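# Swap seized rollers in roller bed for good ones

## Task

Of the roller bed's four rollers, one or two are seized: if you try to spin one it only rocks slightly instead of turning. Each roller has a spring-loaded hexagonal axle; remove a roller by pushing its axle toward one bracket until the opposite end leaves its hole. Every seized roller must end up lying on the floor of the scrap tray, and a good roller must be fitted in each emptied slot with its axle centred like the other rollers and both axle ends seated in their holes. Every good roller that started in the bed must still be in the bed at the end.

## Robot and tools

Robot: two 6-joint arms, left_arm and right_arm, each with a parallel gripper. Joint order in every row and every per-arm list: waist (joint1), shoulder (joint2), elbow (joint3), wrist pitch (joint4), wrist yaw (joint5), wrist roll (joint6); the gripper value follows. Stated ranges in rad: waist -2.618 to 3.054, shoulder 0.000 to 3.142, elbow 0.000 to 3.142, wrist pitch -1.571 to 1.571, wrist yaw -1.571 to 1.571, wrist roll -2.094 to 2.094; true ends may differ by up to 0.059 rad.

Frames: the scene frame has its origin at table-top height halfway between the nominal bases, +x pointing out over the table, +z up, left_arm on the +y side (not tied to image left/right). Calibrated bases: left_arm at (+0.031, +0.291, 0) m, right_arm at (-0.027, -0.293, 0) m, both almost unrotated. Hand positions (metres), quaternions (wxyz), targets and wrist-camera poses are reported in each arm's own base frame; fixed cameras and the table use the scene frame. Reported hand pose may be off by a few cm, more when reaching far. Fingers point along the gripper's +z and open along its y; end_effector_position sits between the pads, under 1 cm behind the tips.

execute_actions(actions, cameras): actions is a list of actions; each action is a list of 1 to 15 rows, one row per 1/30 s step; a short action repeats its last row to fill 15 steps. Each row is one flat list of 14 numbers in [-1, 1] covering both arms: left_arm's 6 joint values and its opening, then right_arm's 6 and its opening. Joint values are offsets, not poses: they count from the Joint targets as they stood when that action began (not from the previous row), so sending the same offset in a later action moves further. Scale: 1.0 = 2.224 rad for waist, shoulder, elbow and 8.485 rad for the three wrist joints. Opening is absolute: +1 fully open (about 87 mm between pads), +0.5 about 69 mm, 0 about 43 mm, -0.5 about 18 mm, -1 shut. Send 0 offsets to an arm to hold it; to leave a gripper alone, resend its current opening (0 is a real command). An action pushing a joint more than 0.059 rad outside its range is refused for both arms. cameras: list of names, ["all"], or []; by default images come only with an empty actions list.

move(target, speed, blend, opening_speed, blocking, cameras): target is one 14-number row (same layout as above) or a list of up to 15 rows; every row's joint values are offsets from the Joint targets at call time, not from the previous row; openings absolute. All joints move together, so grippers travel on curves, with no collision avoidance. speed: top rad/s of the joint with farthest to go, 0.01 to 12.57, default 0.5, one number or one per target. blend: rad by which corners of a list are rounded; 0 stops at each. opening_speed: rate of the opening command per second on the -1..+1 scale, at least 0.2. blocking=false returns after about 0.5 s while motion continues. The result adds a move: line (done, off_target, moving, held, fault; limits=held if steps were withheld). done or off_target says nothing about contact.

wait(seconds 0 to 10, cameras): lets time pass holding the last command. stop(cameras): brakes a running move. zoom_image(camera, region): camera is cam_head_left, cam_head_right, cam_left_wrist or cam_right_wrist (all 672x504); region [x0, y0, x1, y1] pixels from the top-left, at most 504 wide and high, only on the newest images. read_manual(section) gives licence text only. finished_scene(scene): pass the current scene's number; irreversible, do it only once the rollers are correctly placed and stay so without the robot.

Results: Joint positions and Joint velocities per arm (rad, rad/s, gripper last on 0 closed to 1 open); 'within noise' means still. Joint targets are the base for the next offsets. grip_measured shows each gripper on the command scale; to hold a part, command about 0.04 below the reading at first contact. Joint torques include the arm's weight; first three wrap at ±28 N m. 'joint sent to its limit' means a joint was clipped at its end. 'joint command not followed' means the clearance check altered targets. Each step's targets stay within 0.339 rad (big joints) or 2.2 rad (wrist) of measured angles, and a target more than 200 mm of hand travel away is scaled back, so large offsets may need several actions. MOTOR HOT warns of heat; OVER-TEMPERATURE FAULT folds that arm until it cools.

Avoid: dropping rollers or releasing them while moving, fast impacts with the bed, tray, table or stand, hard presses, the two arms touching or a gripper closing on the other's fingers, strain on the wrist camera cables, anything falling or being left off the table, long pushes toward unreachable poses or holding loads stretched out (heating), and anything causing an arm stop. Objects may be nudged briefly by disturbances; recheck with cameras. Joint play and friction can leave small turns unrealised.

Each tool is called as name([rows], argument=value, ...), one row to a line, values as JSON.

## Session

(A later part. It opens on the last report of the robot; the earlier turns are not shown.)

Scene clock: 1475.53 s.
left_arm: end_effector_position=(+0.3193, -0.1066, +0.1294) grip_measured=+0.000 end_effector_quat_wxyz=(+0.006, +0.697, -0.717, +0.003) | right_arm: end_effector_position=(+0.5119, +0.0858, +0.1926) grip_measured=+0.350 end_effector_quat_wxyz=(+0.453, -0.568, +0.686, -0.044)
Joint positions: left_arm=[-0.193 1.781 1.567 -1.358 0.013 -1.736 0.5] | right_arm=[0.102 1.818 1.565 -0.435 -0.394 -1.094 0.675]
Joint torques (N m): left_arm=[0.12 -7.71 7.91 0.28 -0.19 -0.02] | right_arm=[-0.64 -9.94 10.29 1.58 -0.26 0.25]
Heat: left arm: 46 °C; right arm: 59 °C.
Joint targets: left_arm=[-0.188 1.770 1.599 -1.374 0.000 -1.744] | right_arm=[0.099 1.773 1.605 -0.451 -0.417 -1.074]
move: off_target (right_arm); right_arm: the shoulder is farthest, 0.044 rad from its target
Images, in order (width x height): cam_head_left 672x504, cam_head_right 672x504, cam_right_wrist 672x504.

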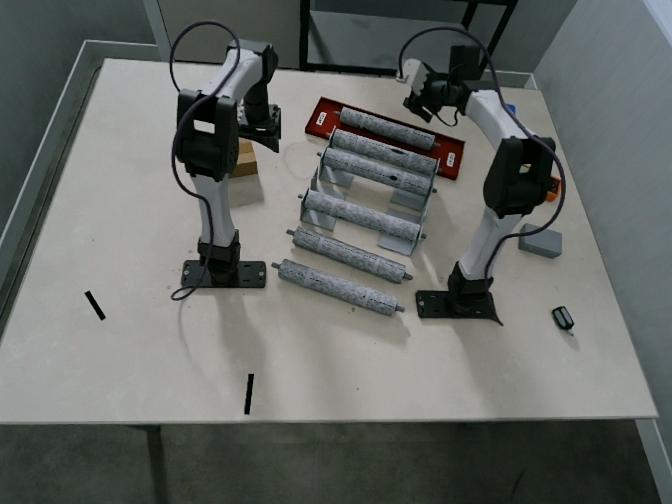

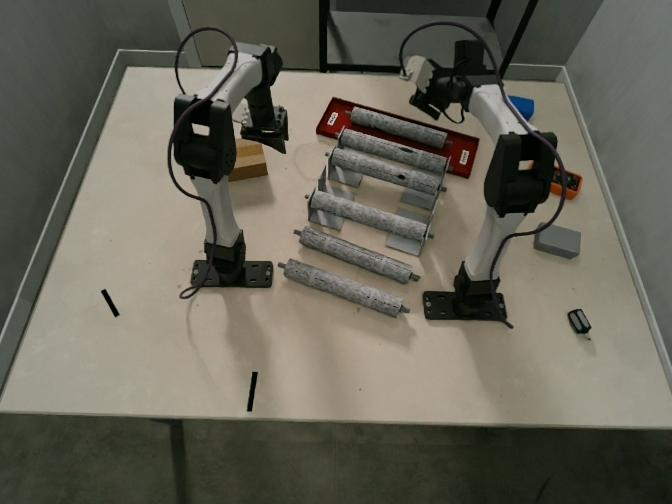

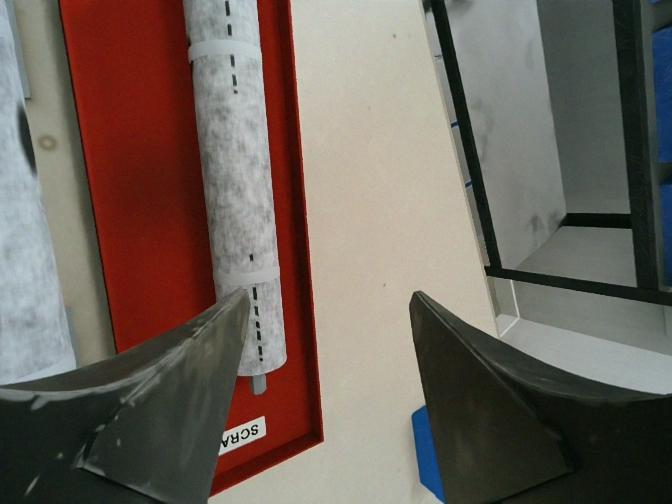

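move(target=[0,0,0,0,0,0,0.0, 0.4465,-0.1875,-0.2068,-0.0494,0.0397,0.1091,0.4], speed=0.5, opening_speed=1, cameras=["cam_right_wrist","cam_head_right","cam_head_left"])

Scene clock: 1530.43 s.
left_arm: end_effector_position=(+0.3193, -0.1066, +0.1294) grip_measured=+0.000 end_effector_quat_wxyz=(+0.006, +0.697, -0.717, +0.003) | right_arm: end_effector_position=(+0.1315, +0.2714, +0.1319) grip_measured=+0.400 end_effector_quat_wxyz=(+0.188, -0.580, +0.779, +0.145)
Joint positions: left_arm=[-0.193 1.781 1.567 -1.358 0.013 -1.736 0.5] | right_arm=[1.087 1.39 1.147 -0.857 -0.097 -0.169 0.7]
Joint torques (N m): left_arm=[0.13 -7.69 7.9 0.28 -0.19 -0.02] | right_arm=[-0.06 -5.96 6.16 1.15 0.23 0.2]
Heat: left arm: 46 °C; right arm: 61 °C.
Joint targets: left_arm=[-0.188 1.770 1.599 -1.374 0.000 -1.744] | right_arm=[1.092 1.356 1.145 -0.871 -0.081 -0.148]
move: done
Images, in order (width x height): cam_head_left 672x504, cam_head_right 672x504, cam_right_wrist 672x504.

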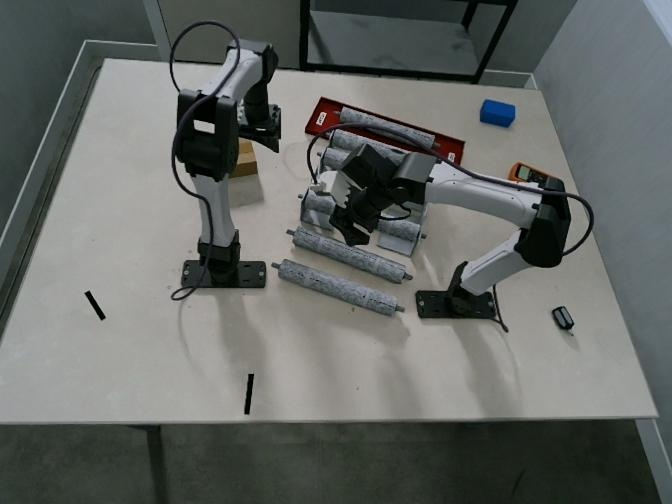

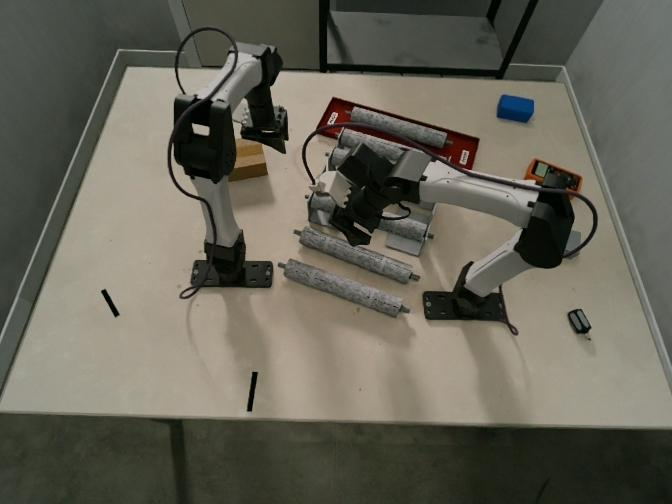

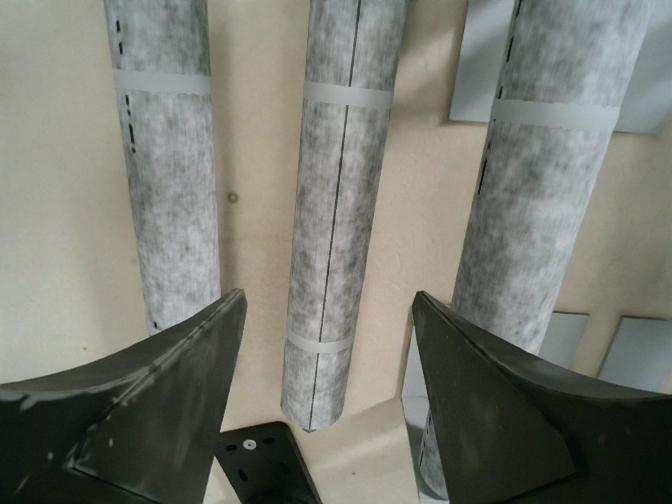

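move(target=[0,0,0,0,0,0,0.0, 0.0072,0.0288,-0.0877,0.0282,0.0031,0.0110,0.35], speed=0.25, opening_speed=1, cameras=["cam_right_wrist"])

Scene clock: 1566.63 s.
left_arm: end_effector_position=(+0.3193, -0.1066, +0.1294) grip_measured=+0.000 end_effector_quat_wxyz=(+0.006, +0.697, -0.717, +0.003) | right_arm: end_effector_position=(+0.1235, +0.2614, +0.0725) grip_measured=+0.350 end_effector_quat_wxyz=(+0.164, -0.547, +0.810, +0.131)
Joint positions: left_arm=[-0.193 1.781 1.567 -1.358 0.013 -1.736 0.5] | right_arm=[1.097 1.419 0.949 -0.683 -0.07 -0.075 0.675]
Joint torques (N m): left_arm=[0.12 -7.69 7.91 0.28 -0.19 -0.02] | right_arm=[0.29 -3.32 6.17 1.79 0.19 0.19]
Heat: left arm: 47 °C; right arm: 52 °C.
Joint targets: left_arm=[-0.188 1.770 1.599 -1.374 0.000 -1.744] | right_arm=[1.108 1.420 0.950 -0.631 -0.054 -0.055]
move: off_target (right_arm); right_arm: the wrist pitch is farthest, 0.052 rad from its target
Images, in order (width x height): cam_right_wrist 672x504.

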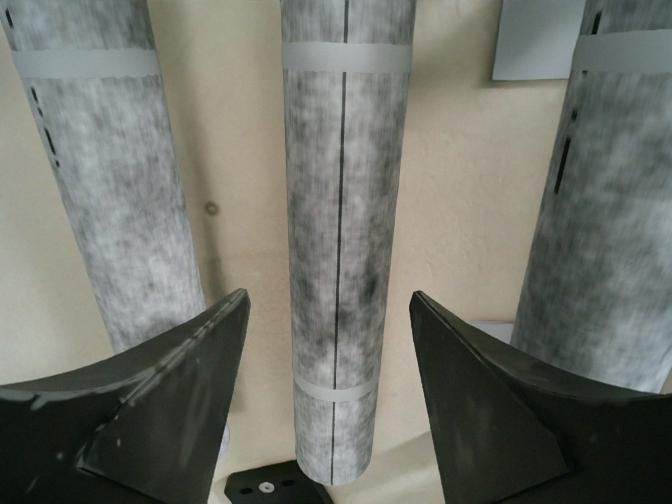

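move(target=[0,0,0,0,0,0,0.0, 0.0040,0.0283,-0.0661,0.0258,0.0008,0.0011,0.35], speed=0.2, cameras=["cam_right_wrist"])

Scene clock: 1581.07 s.
left_arm: end_effector_position=(+0.3193, -0.1066, +0.1294) grip_measured=+0.000 end_effector_quat_wxyz=(+0.006, +0.697, -0.717, +0.003) | right_arm: end_effector_position=(+0.1230, +0.2634, +0.0258) grip_measured=+0.350 end_effector_quat_wxyz=(+0.169, -0.545, +0.811, +0.132)
Joint positions: left_arm=[-0.193 1.781 1.567 -1.358 0.013 -1.736 0.5] | right_arm=[1.105 1.48 0.804 -0.466 -0.063 -0.065 0.675]
Joint torques (N m): left_arm=[0.12 -7.72 7.91 0.28 -0.19 -0.02] | right_arm=[0.36 -3.47 5.79 1.8 0.2 0.2]
Heat: left arm: 47 °C; right arm: 49 °C.
Joint targets: left_arm=[-0.188 1.770 1.599 -1.374 0.000 -1.744] | right_arm=[1.117 1.483 0.803 -0.412 -0.048 -0.046]
move: off_target (right_arm); right_arm: the wrist pitch is farthest, 0.054 rad from its target
Images, in order (width x height): cam_right_wrist 672x504.

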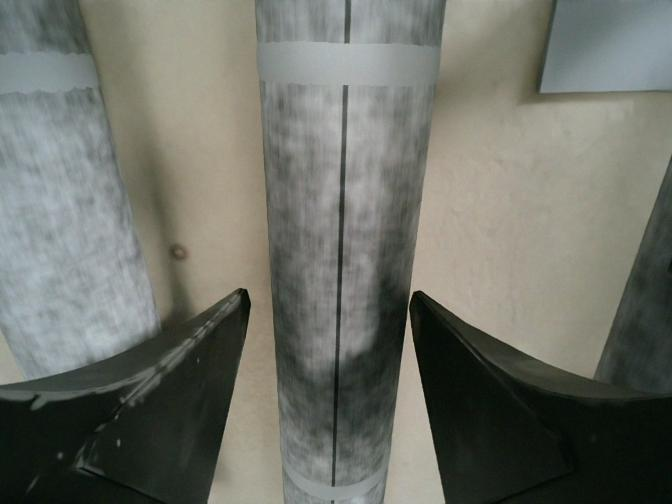

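move(target=[0,0,0,0,0,0,0.0, -0.0100,0.0090,0.0085,0.0003,0,0,0.35], speed=0.1, cameras=["cam_right_wrist"])

Scene clock: 1609.17 s.
left_arm: end_effector_position=(+0.3193, -0.1066, +0.1294) grip_measured=+0.000 end_effector_quat_wxyz=(+0.006, +0.697, -0.717, +0.003) | right_arm: end_effector_position=(+0.1226, +0.2626, +0.0210) grip_measured=+0.350 end_effector_quat_wxyz=(+0.163, -0.545, +0.812, +0.129)
Joint positions: left_arm=[-0.193 1.781 1.567 -1.358 0.013 -1.736 0.5] | right_arm=[1.105 1.499 0.804 -0.463 -0.063 -0.065 0.675]
Joint torques (N m): left_arm=[0.12 -7.69 7.9 0.28 -0.19 -0.01] | right_arm=[-0.61 -3.43 7.41 1.78 0.21 0.18]
Heat: left arm: 47 °C; right arm: 48 °C.
Joint targets: left_arm=[-0.188 1.770 1.599 -1.374 0.000 -1.744] | right_arm=[1.095 1.503 0.822 -0.410 -0.048 -0.046]
move: off_target (right_arm); right_arm: the wrist pitch is farthest, 0.053 rad from its target
Images, in order (width x height): cam_right_wrist 672x504.

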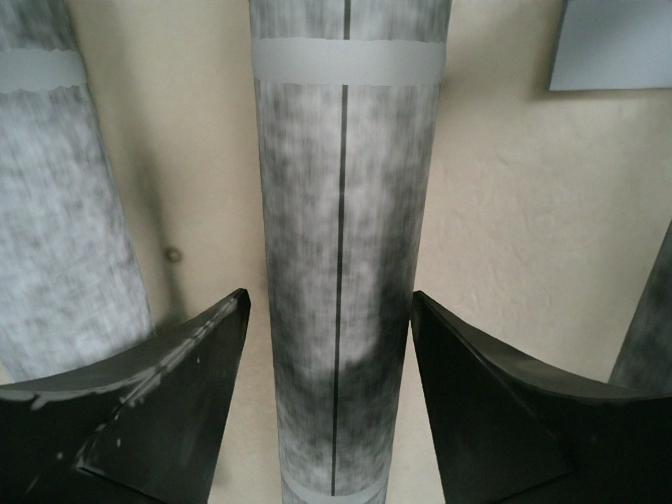

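move(target=[0,0,0,0,0,0,0.0, 0,0,0,0,0,0,-0.15], opening_speed=0.3, cameras=["cam_right_wrist"])

Scene clock: 1620.87 s.
left_arm: end_effector_position=(+0.3193, -0.1066, +0.1294) grip_measured=+0.000 end_effector_quat_wxyz=(+0.006, +0.697, -0.717, +0.003) | right_arm: end_effector_position=(+0.1234, +0.2626, +0.0211) grip_measured=+0.087 end_effector_quat_wxyz=(+0.164, -0.545, +0.812, +0.128)
Joint positions: left_arm=[-0.193 1.781 1.567 -1.358 0.013 -1.736 0.5] | right_arm=[1.104 1.499 0.804 -0.461 -0.061 -0.065 0.544]
Joint torques (N m): left_arm=[0.12 -7.71 7.91 0.29 -0.19 -0.02] | right_arm=[-0.7 -3.4 7.34 1.78 0.19 0.2]
Heat: left arm: 47 °C; right arm: 49 °C.
Joint targets: left_arm=[-0.188 1.770 1.599 -1.374 0.000 -1.744] | right_arm=[1.095 1.503 0.822 -0.410 -0.048 -0.046]
move: off_target (right_arm); right_arm: the wrist pitch is farthest, 0.051 rad from its target
Images, in order (width x height): cam_right_wrist 672x504.

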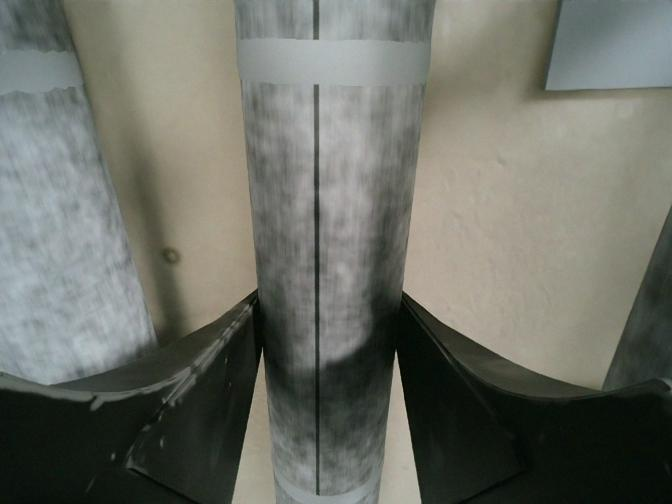

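move(target=[0,0,0,0,0,0,0.0, 0.0020,-0.0733,0.2657,-0.0695,0,0,-0.15], speed=0.25, cameras=["cam_right_wrist","cam_head_right","cam_left_wrist"])

Scene clock: 1639.53 s.
left_arm: end_effector_position=(+0.3193, -0.1066, +0.1294) grip_measured=+0.000 end_effector_quat_wxyz=(+0.006, +0.697, -0.717, +0.003) | right_arm: end_effector_position=(+0.1269, +0.2671, +0.1725) grip_measured=+0.087 end_effector_quat_wxyz=(+0.180, -0.543, +0.810, +0.134)
Joint positions: left_arm=[-0.193 1.781 1.567 -1.358 0.013 -1.736 0.5] | right_arm=[1.104 1.403 1.328 -1.047 -0.055 -0.065 0.544]
Joint torques (N m): left_arm=[0.14 -7.69 7.9 0.28 -0.19 -0.02] | right_arm=[-0.36 -8.25 13.72 1.78 0.14 0.21]
Heat: left arm: 47 °C; right arm: 50 °C.
Joint targets: left_arm=[-0.188 1.770 1.599 -1.374 0.000 -1.744] | right_arm=[1.099 1.340 1.413 -1.000 -0.048 -0.046]
move: off_target (right_arm); right_arm: the elbow is farthest, 0.085 rad from its target
Images, in order (width x height): cam_head_right 672x504, cam_left_wrist 672x504, cam_right_wrist 672x504.

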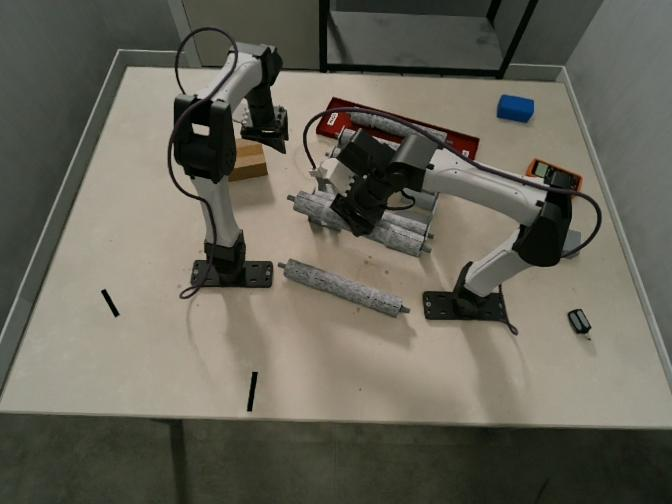

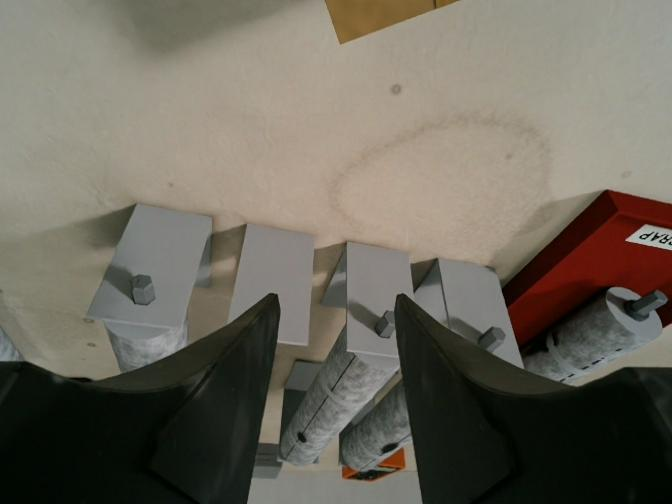

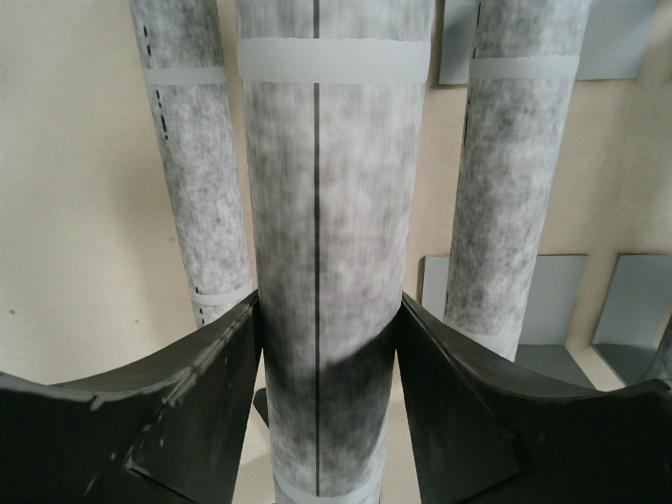

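move(target=[0,0,0,0,0,0,0.0, -0.2401,0.1416,0.1313,-0.0289,-0.0150,-0.0747,-0.15], speed=0.3, cameras=["cam_right_wrist","cam_head_right","cam_left_wrist"])

Scene clock: 1681.33 s.
left_arm: end_effector_position=(+0.3193, -0.1066, +0.1294) grip_measured=+0.000 end_effector_quat_wxyz=(+0.006, +0.697, -0.717, +0.003) | right_arm: end_effector_position=(+0.2774, +0.1747, +0.1710) grip_measured=+0.087 end_effector_quat_wxyz=(+0.131, -0.575, +0.805, +0.064)
Joint positions: left_arm=[-0.193 1.781 1.567 -1.358 0.013 -1.736 0.5] | right_arm=[0.564 1.676 1.621 -1.259 -0.141 -0.658 0.544]
Joint torques (N m): left_arm=[0.12 -7.71 7.9 0.28 -0.19 -0.02] | right_arm=[-0.16 -6.63 13.24 1.04 -0.34 -0.06]
Heat: left arm: 47 °C; right arm: 58 °C.
Joint targets: left_arm=[-0.188 1.770 1.599 -1.374 0.000 -1.744] | right_arm=[0.565 1.655 1.705 -1.245 -0.175 -0.680]
move: off_target (right_arm); right_arm: the elbow is farthest, 0.084 rad from its target
Images, in order (width x height): cam_head_right 672x504, cam_left_wrist 672x504, cam_right_wrist 672x504.

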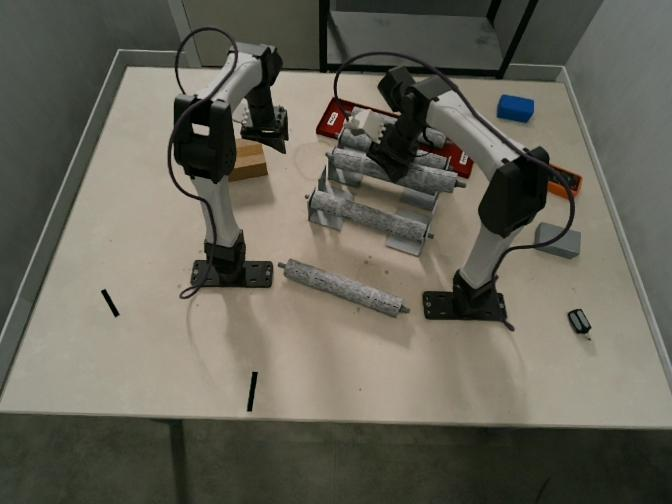

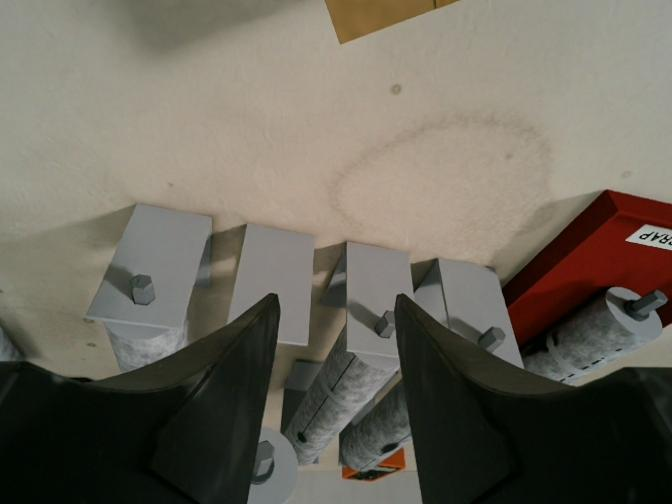

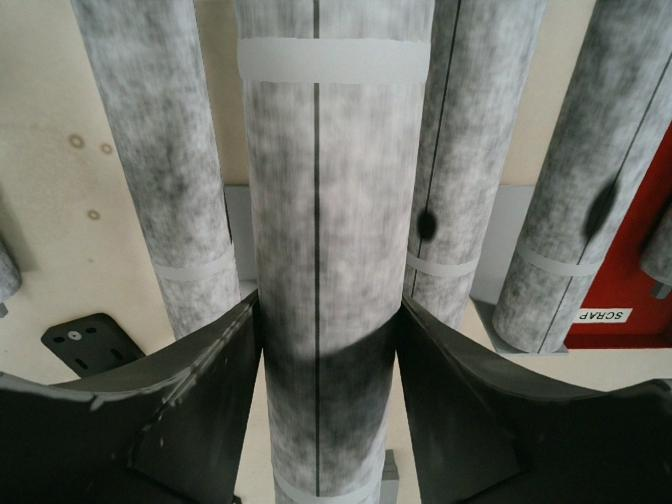

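move([
  [0,0.0117,0.0764,-0.0141,0,0,0.0, 0,0,0,0,0,0,-0.15],
  [-0.1756,0.0405,0.1201,-0.0183,0,-0.0104,0.0, 0,0,0,0,0,0,-0.15],
], speed=0.3, cameras=["cam_left_wrist"])

Scene clock: 1714.90 s.
left_arm: end_effector_position=(+0.2772, -0.2328, +0.1725) grip_measured=+0.000 end_effector_quat_wxyz=(+0.001, -0.580, +0.814, -0.018) | right_arm: end_effector_position=(+0.2774, +0.1747, +0.1710) grip_measured=+0.087 end_effector_quat_wxyz=(+0.131, -0.575, +0.805, +0.064)
Joint positions: left_arm=[-0.581 1.856 1.833 -1.513 0.012 -1.82 0.5] | right_arm=[0.564 1.676 1.621 -1.259 -0.141 -0.658 0.544]
Joint torques (N m): left_arm=[-0.1 -7.1 7.86 0.37 -0.18 -0.06] | right_arm=[-0.14 -6.6 13.26 1.03 -0.34 -0.1]
Heat: left arm: 48 °C; right arm: 64 °C.
Joint targets: left_arm=[-0.579 1.860 1.866 -1.530 0.000 -1.832] | right_arm=[0.565 1.655 1.705 -1.245 -0.175 -0.680]
move: off_target (right_arm); right_arm: the elbow is farthest, 0.084 rad from its target
Images, in order (width x height): cam_left_wrist 672x504.

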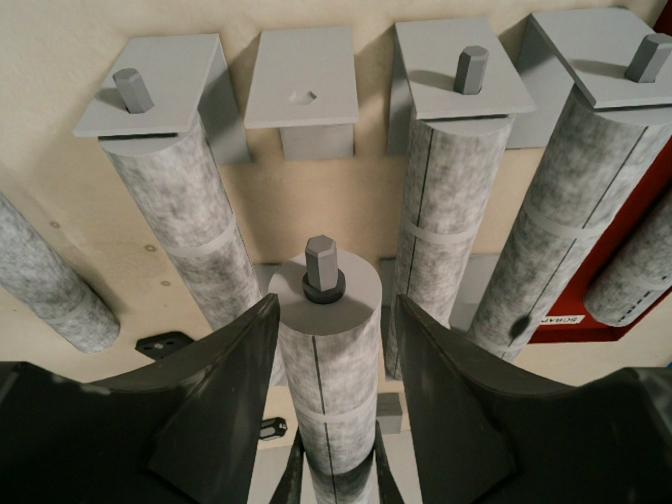

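zoom_image(camera="cam_left_wrist", region=[260, 220, 400, 340])

zoom_image(camera="cam_left_wrist", region=[240, 20, 370, 140])

Scaled by 3.600.

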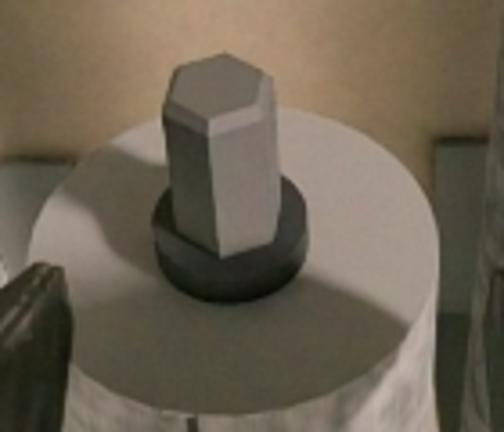

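Scaled by 3.877.

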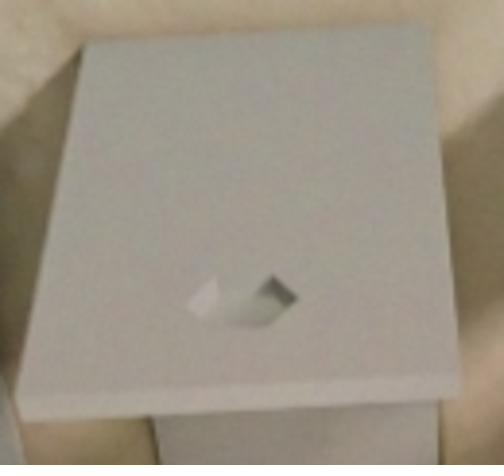

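move(target=[-0.0189,-0.2788,-0.3332,0.0790,-0.0006,-0.0104,0.0, 0,0,0,0,0,0,-0.15], speed=0.4, cameras=["cam_left_wrist"])

Scene clock: 1792.90 s.
left_arm: end_effector_position=(+0.2483, -0.2239, +0.1890) grip_measured=+0.000 end_effector_quat_wxyz=(+0.077, -0.584, +0.765, -0.261) | right_arm: end_effector_position=(+0.2774, +0.1747, +0.1710) grip_measured=+0.087 end_effector_quat_wxyz=(+0.131, -0.575, +0.805, +0.064)
Joint positions: left_arm=[-0.61 1.258 1.133 -0.895 0.012 -1.917 0.5] | right_arm=[0.564 1.676 1.621 -1.259 -0.141 -0.658 0.544]
Joint torques (N m): left_arm=[-0.64 -4.94 4.94 2.11 -0.21 -0.03] | right_arm=[-0.03 -6.56 13.2 1.03 -0.33 -0.11]
Heat: left arm: 51 °C; right arm: 68 °C.
Joint targets: left_arm=[-0.621 1.240 1.125 -0.859 -0.005 -1.920] | right_arm=[0.565 1.655 1.705 -1.245 -0.175 -0.680]
move: off_target (right_arm); right_arm: the elbow is farthest, 0.084 rad from its target
Images, in order (width x height): cam_left_wrist 672x504.

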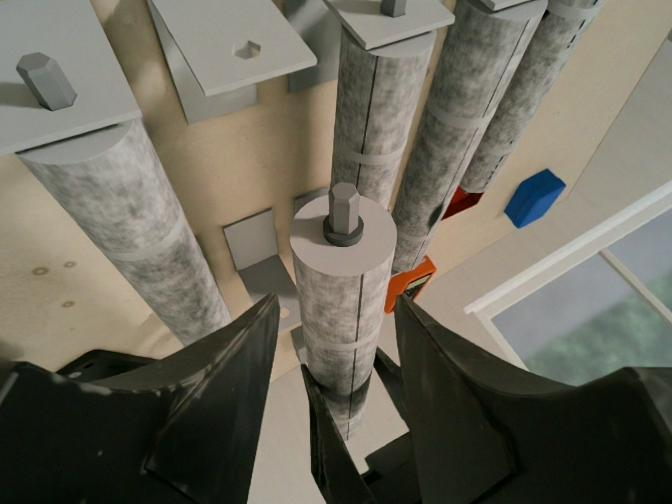

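move(target=[-0.0040,0.0562,-0.0427,0.0246,-0.0018,0,0.0, 0,0,0,0,0,0,-0.15], speed=0.15, cameras=["cam_left_wrist"])

Scene clock: 1806.73 s.
left_arm: end_effector_position=(+0.2723, -0.2408, +0.1461) grip_measured=+0.000 end_effector_quat_wxyz=(+0.084, -0.582, +0.765, -0.263) | right_arm: end_effector_position=(+0.2774, +0.1747, +0.1710) grip_measured=+0.087 end_effector_quat_wxyz=(+0.131, -0.575, +0.805, +0.064)
Joint positions: left_arm=[-0.618 1.364 1.038 -0.686 -0.004 -1.917 0.5] | right_arm=[0.564 1.676 1.621 -1.259 -0.141 -0.658 0.544]
Joint velocities: left_arm=[within noise] | right_arm=[0.002 -0.046 -0.007 0.022 0.037 -0.037 0.004]
Joint torques (N m): left_arm=[-0.65 -4.42 5.12 2.11 -0.22 -0.02] | right_arm=[-0.17 -6.57 13.3 1.02 -0.35 -0.09]
Heat: left arm: 48 °C; right arm: 68 °C.
Joint targets: left_arm=[-0.630 1.365 1.030 -0.651 -0.021 -1.920] | right_arm=[0.565 1.655 1.705 -1.245 -0.175 -0.680]
move: off_target (left_arm, right_arm); left_arm: the wrist pitch is farthest, 0.036 rad from its target; right_arm: the elbow is farthest, 0.084 rad from its target
Images, in order (width x height): cam_left_wrist 672x504.

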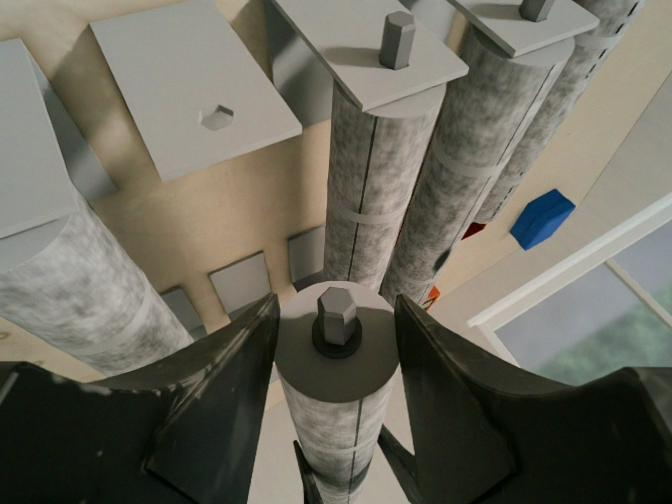

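move(target=[0,0,0,0,0,0,-0.80, 0,0,0,0,0,0,-0.15], opening_speed=0.6, cameras=["cam_left_wrist"])

zoom_image(camera="cam_left_wrist", region=[270, 250, 410, 390])

Scene clock: 1817.43 s.
left_arm: end_effector_position=(+0.2723, -0.2408, +0.1461) grip_measured=-0.510 end_effector_quat_wxyz=(+0.084, -0.582, +0.765, -0.263) | right_arm: end_effector_position=(+0.2775, +0.1747, +0.1710) grip_measured=+0.087 end_effector_quat_wxyz=(+0.131, -0.576, +0.805, +0.064)
Joint positions: left_arm=[-0.618 1.364 1.038 -0.686 -0.004 -1.917 0.245] | right_arm=[0.564 1.676 1.621 -1.259 -0.141 -0.66 0.544]
Joint torques (N m): left_arm=[-0.65 -4.42 5.12 2.11 -0.22 -0.02] | right_arm=[-0.18 -6.58 13.24 1.04 -0.34 -0.11]
Heat: left arm: 47 °C; right arm: 69 °C.
Joint targets: left_arm=[-0.630 1.365 1.030 -0.651 -0.021 -1.920] | right_arm=[0.565 1.655 1.705 -1.245 -0.175 -0.680]
move: off_target (right_arm); right_arm: the elbow is farthest, 0.084 rad from its target
Images, in order (width x height): cam_left_wrist 672x504.

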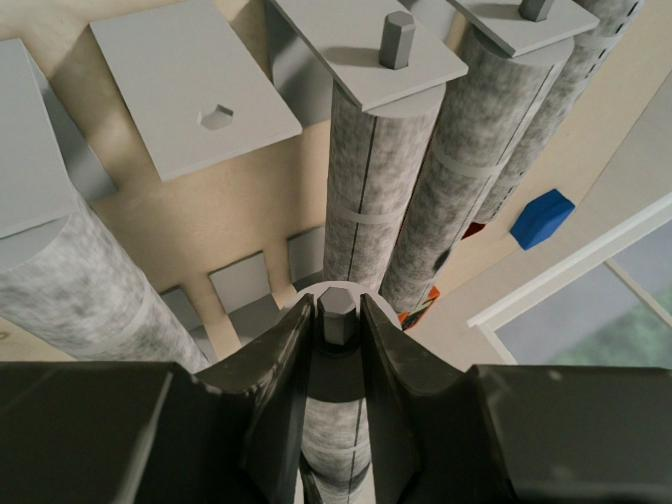

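Scaled by 3.600.

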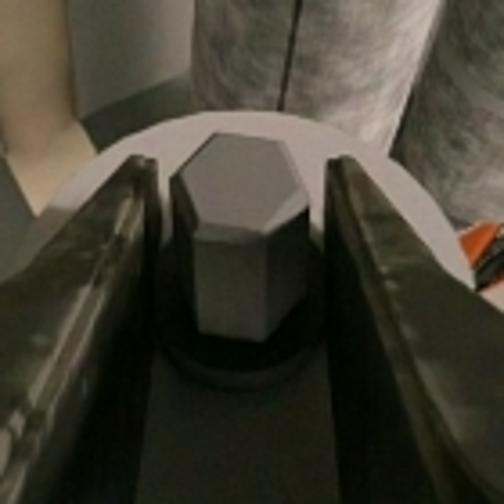

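move([
  [0,0,0,0,0,0,-0.3, 0,0,0,0,0,0,-0.15],
  [0.0225,-0.0054,-0.0054,0.0003,0,0.0031,-0.3, 0,0,0,0,0,0,-0.15],
  [0.0225,-0.0054,-0.0054,0.0003,0,0.0031,-0.80, 0,0,0,0,0,0,-0.15],
], opening_speed=0.8, speed=0.1, cameras=["cam_left_wrist"])

zoom_image(camera="cam_left_wrist", region=[270, 250, 410, 390])

Scene clock: 1833.00 s.
left_arm: end_effector_position=(+0.2784, -0.2301, +0.1416) grip_measured=-0.638 end_effector_quat_wxyz=(+0.090, -0.590, +0.760, -0.257) | right_arm: end_effector_position=(+0.2780, +0.1738, +0.1710) grip_measured=+0.087 end_effector_quat_wxyz=(+0.131, -0.575, +0.805, +0.063)
Joint positions: left_arm=[-0.584 1.364 1.026 -0.682 -0.005 -1.903 0.181] | right_arm=[0.561 1.676 1.621 -1.259 -0.141 -0.661 0.544]
Joint torques (N m): left_arm=[0.53 -5.31 5.01 2.09 -0.2 0.13] | right_arm=[-0.18 -6.54 13.23 1.04 -0.32 -0.1]
Heat: left arm: 46 °C; right arm: 69 °C.
Joint targets: left_arm=[-0.580 1.353 1.018 -0.648 -0.021 -1.894] | right_arm=[0.565 1.655 1.705 -1.245 -0.175 -0.680]
move: off_target (right_arm); right_arm: the elbow is farthest, 0.084 rad from its target
Images, in order (width x height): cam_left_wrist 672x504.

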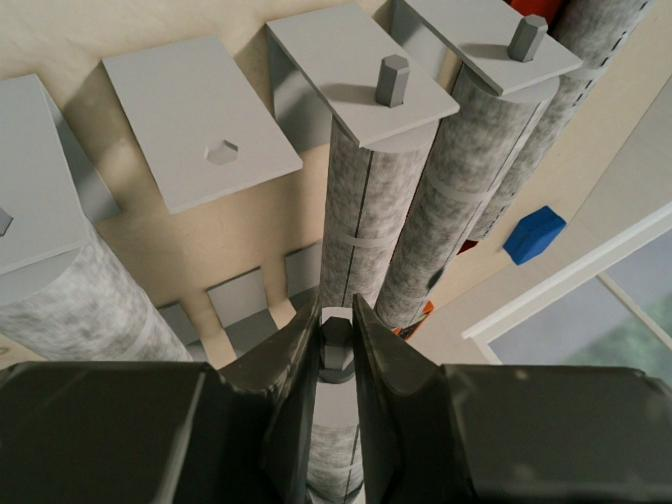

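Scaled by 3.600.

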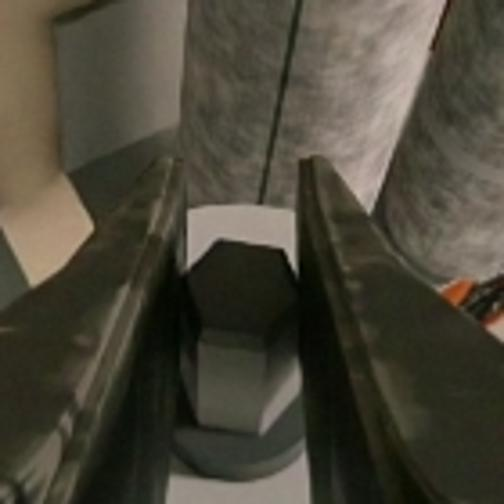

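move([
  [0.0202,0.1057,0.1515,-0.0450,0.0113,0.0085,-0.80, 0,0,0,0,0,0,-0.15],
  [0.0405,0.2154,0.2941,-0.0846,0.0213,0.0164,-0.80, 0,0,0,0,0,0,-0.15],
], speed=0.25, blend=[0.05,0], cameras=["cam_left_wrist"])

zoom_image(camera="cam_left_wrist", region=[270, 230, 410, 370])

Scene clock: 1878.93 s.
left_arm: end_effector_position=(+0.2754, -0.2283, +0.1390) grip_measured=-0.638 end_effector_quat_wxyz=(-0.067, -0.590, +0.804, -0.039) | right_arm: end_effector_position=(+0.2788, +0.1743, +0.1723) grip_measured=+0.087 end_effector_quat_wxyz=(+0.133, -0.575, +0.805, +0.063)
Joint positions: left_arm=[-0.503 1.83 1.635 -1.361 0.154 -1.769 0.181] | right_arm=[0.561 1.676 1.626 -1.259 -0.141 -0.661 0.544]
Joint torques (N m): left_arm=[0.75 -7.17 8.32 0.45 0.06 0.14] | right_arm=[-0.14 -6.61 12.78 1.08 -0.33 -0.1]
Heat: left arm: 45 °C; right arm: 70 °C. Fold the right arm in close to its base, or ease its load, before you think long.
Joint targets: left_arm=[-0.490 1.832 1.672 -1.366 0.160 -1.755] | right_arm=[0.565 1.655 1.705 -1.245 -0.175 -0.680]
MOTOR HOT: the elbow of the right arm reports 70 °C; the controller's stop level is 85 °C. To cool a motor, set the load down, stop pushing, or move to a pose that needs little force.
move: off_target (left_arm, right_arm); left_arm: the elbow is farthest, 0.037 rad from its target; right_arm: the elbow is farthest, 0.079 rad from its target
Images, in order (width x height): cam_left_wrist 672x504.

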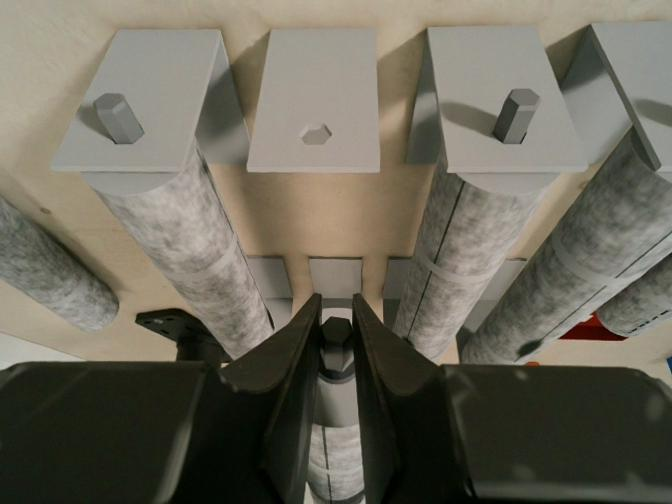

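Scaled by 3.600.

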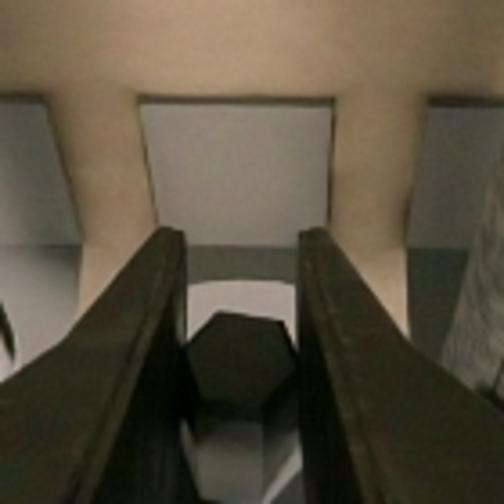

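move([
  [-0.0198,-0.0459,-0.0647,0.0172,-0.0053,-0.0053,-0.80, 0,0,0,0,0,0,-0.15],
  [-0.0198,-0.0459,-0.0647,0.0172,-0.0053,-0.0053,-0.35, 0,0,0,0,0,0,-0.15],
  [0.0400,-0.0400,-0.0500,0.0120,-0.0053,0.0020,-0.35, 0,0,0,0,0,0,-0.15],
], speed=[0.2,0.2,0.3], opening_speed=1, cameras=["cam_left_wrist","cam_right_wrist"])

zoom_image(camera="cam_left_wrist", region=[230, 130, 430, 330])

Scene clock: 1908.93 s.
left_arm: end_effector_position=(+0.3000, -0.1965, +0.1353) grip_measured=-0.350 end_effector_quat_wxyz=(-0.033, -0.619, +0.781, -0.073) | right_arm: end_effector_position=(+0.2770, +0.1745, +0.1721) grip_measured=+0.087 end_effector_quat_wxyz=(+0.130, -0.577, +0.803, +0.064)
Joint positions: left_arm=[-0.403 1.761 1.535 -1.248 0.128 -1.75 0.325] | right_arm=[0.564 1.676 1.626 -1.265 -0.143 -0.664 0.544]
Joint torques (N m): left_arm=[0.16 -8.25 7.43 0.51 -0.13 0.12] | right_arm=[-0.17 -6.5 12.77 1.11 -0.33 -0.07]
Heat: left arm: 48 °C; right arm: 70 °C. Fold the right arm in close to its base, or ease its load, before you think long.
Joint targets: left_arm=[-0.401 1.743 1.561 -1.264 0.115 -1.738] | right_arm=[0.565 1.655 1.705 -1.245 -0.175 -0.680]
MOTOR HOT: still on. The elbow of the right arm reports 70 °C.
move: off_target (right_arm); target 2's new numbers were sent with left_arm's wrist pitch 0.038 rad from that target; right_arm: the elbow is farthest, 0.079 rad from its target
Images, in order (width x height): cam_left_wrist 672x504, cam_right_wrist 672x504.

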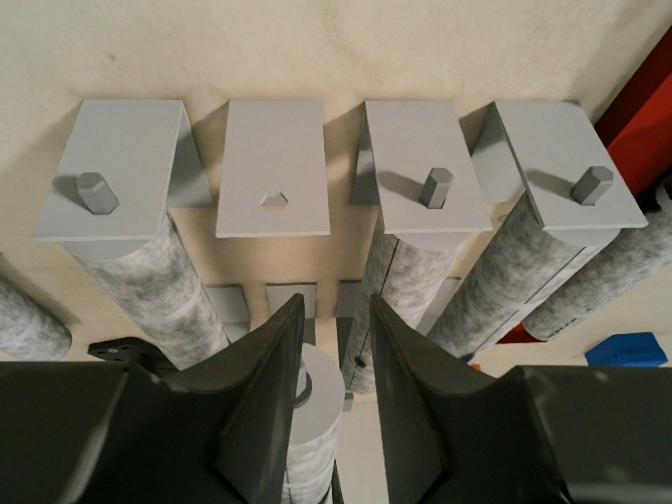

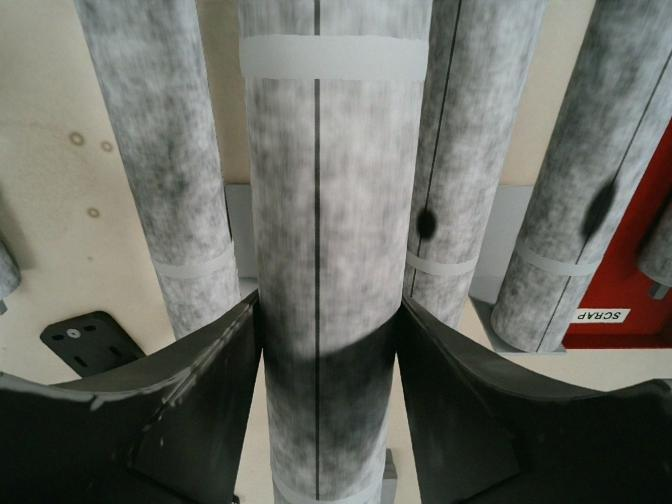

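Scaled by 2.520.

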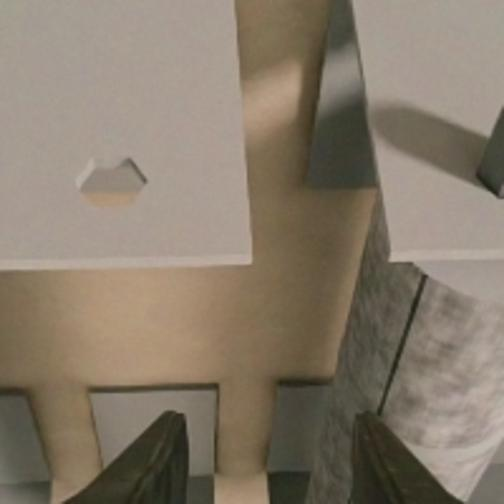

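move(target=[0,0,0,0,0,0,-0.35, 0.0189,0.0270,-0.0895,0.0226,0,0.0029,-0.15], speed=0.15, cameras=["cam_left_wrist","cam_right_wrist"])

zoom_image(camera="cam_left_wrist", region=[200, 130, 400, 330])

Scene clock: 1991.53 s.
left_arm: end_effector_position=(+0.2994, -0.1975, +0.1353) grip_measured=-0.350 end_effector_quat_wxyz=(-0.033, -0.618, +0.782, -0.073) | right_arm: end_effector_position=(+0.2751, +0.1872, +0.1161) grip_measured=+0.087 end_effector_quat_wxyz=(+0.100, -0.592, +0.797, +0.068)
Joint positions: left_arm=[-0.406 1.761 1.535 -1.248 0.128 -1.75 0.325] | right_arm=[0.599 1.738 1.479 -1.116 -0.143 -0.664 0.544]
Joint torques (N m): left_arm=[0.14 -8.25 7.43 0.51 -0.14 0.12] | right_arm=[0.39 -7.16 8.27 1.44 -0.32 0.18]
Heat: left arm: 50 °C; right arm: 71 °C. Fold the right arm in close to its base, or ease its load, before you think long.
Joint targets: left_arm=[-0.401 1.743 1.561 -1.264 0.115 -1.738] | right_arm=[0.607 1.715 1.506 -1.053 -0.175 -0.655]
MOTOR HOT: still on. The elbow of the right arm reports 71 °C.
move: off_target (right_arm); right_arm: the wrist pitch is farthest, 0.063 rad from its target
Images, in order (width x height): cam_left_wrist 672x504, cam_right_wrist 672x504.

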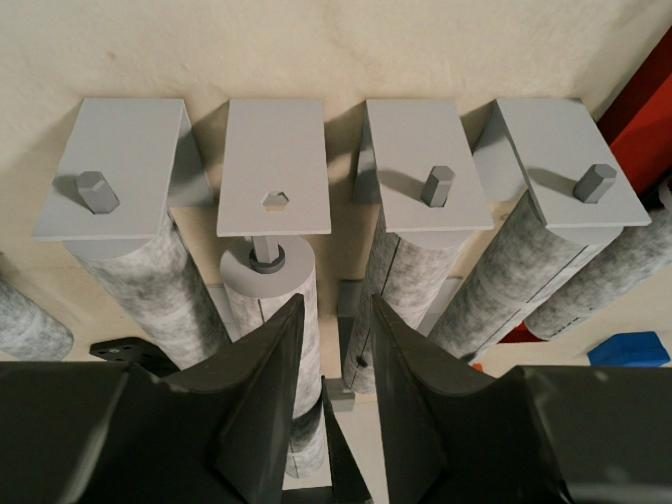

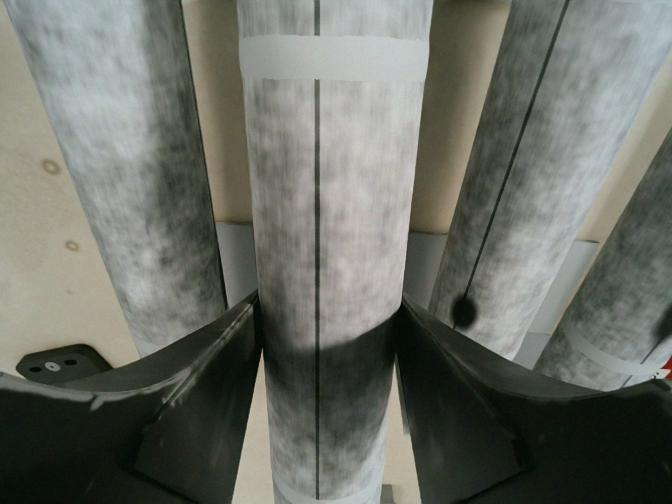

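Scaled by 2.520.

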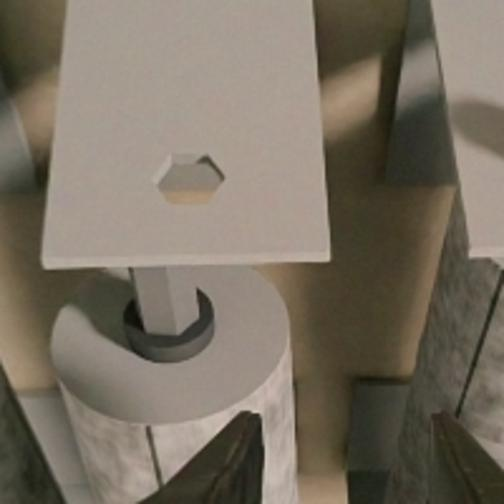

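move(target=[0,0,0,0,0,0,-0.35, 0.0018,0.0031,-0.0090,0.0027,-0.0006,0.0038,-0.15], speed=0.1, cameras=["cam_left_wrist"])

zoom_image(camera="cam_left_wrist", region=[200, 130, 400, 330])

Scene clock: 2021.53 s.
left_arm: end_effector_position=(+0.2994, -0.1975, +0.1353) grip_measured=-0.350 end_effector_quat_wxyz=(-0.033, -0.618, +0.782, -0.073) | right_arm: end_effector_position=(+0.2747, +0.1881, +0.1115) grip_measured=+0.087 end_effector_quat_wxyz=(+0.100, -0.583, +0.803, +0.069)
Joint positions: left_arm=[-0.406 1.761 1.535 -1.248 0.128 -1.75 0.325] | right_arm=[0.599 1.738 1.46 -1.095 -0.144 -0.643 0.544]
Joint torques (N m): left_arm=[0.13 -8.25 7.42 0.51 -0.12 0.12] | right_arm=[0.5 -6.63 8.08 1.48 -0.36 0.21]
Heat: left arm: 50 °C; right arm: 62 °C.
Joint targets: left_arm=[-0.401 1.743 1.561 -1.264 0.115 -1.738] | right_arm=[0.611 1.722 1.486 -1.030 -0.180 -0.623]
MOTOR HOT: cleared for the motors of the right arm.
move: off_target (right_arm); right_arm: the wrist pitch is farthest, 0.064 rad from its target
Images, in order (width x height): cam_left_wrist 672x504.

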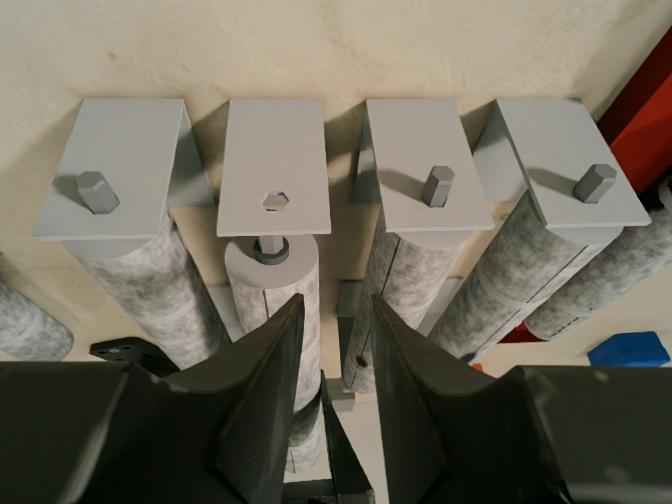

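Scaled by 2.520.

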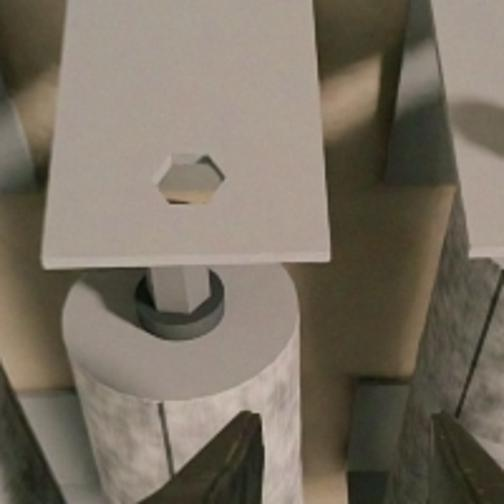

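move(target=[0,0,0,0,0,0,-0.35, 0,0.0112,0.0300,0,0,0,-0.15], speed=0.1, cameras=["cam_left_wrist"])

zoom_image(camera="cam_left_wrist", region=[200, 130, 400, 330])

Scene clock: 2053.43 s.
left_arm: end_effector_position=(+0.2994, -0.1975, +0.1353) grip_measured=-0.350 end_effector_quat_wxyz=(-0.033, -0.618, +0.782, -0.073) | right_arm: end_effector_position=(+0.2778, +0.1902, +0.1044) grip_measured=+0.087 end_effector_quat_wxyz=(+0.093, -0.583, +0.804, +0.070)
Joint positions: left_arm=[-0.406 1.761 1.535 -1.248 0.128 -1.75 0.325] | right_arm=[0.599 1.769 1.469 -1.088 -0.144 -0.643 0.544]
Joint torques (N m): left_arm=[0.13 -8.24 7.43 0.51 -0.13 0.12] | right_arm=[0.49 -7.2 13.19 1.39 -0.37 0.21]
Heat: left arm: 50 °C; right arm: 58 °C.
Joint targets: left_arm=[-0.401 1.743 1.561 -1.264 0.115 -1.738] | right_arm=[0.611 1.747 1.553 -1.030 -0.180 -0.623]
move: off_target (right_arm); right_arm: the elbow is farthest, 0.083 rad from its target
Images, in order (width x height): cam_left_wrist 672x504.

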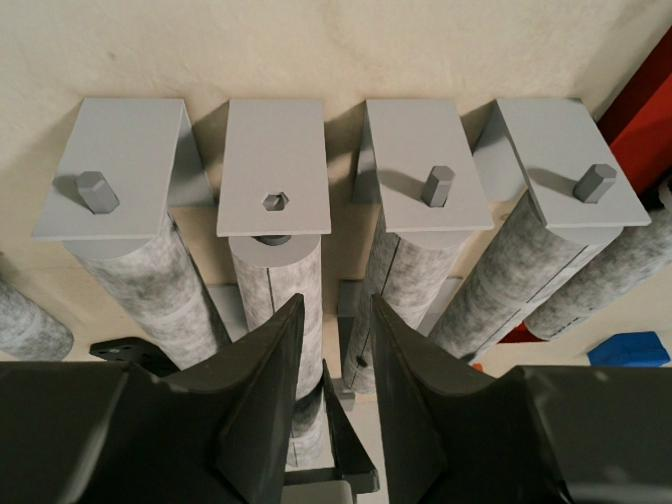

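Scaled by 2.520.

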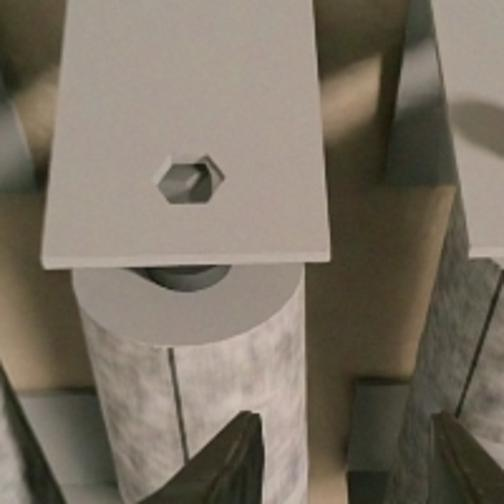

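zoom_image(camera="cam_left_wrist", region=[245, 180, 305, 240])

Scaled by 8.400.

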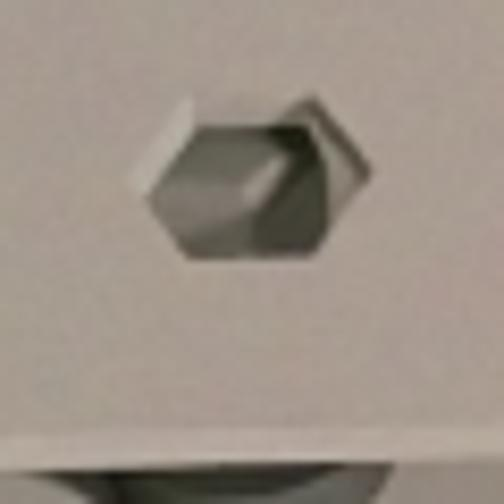

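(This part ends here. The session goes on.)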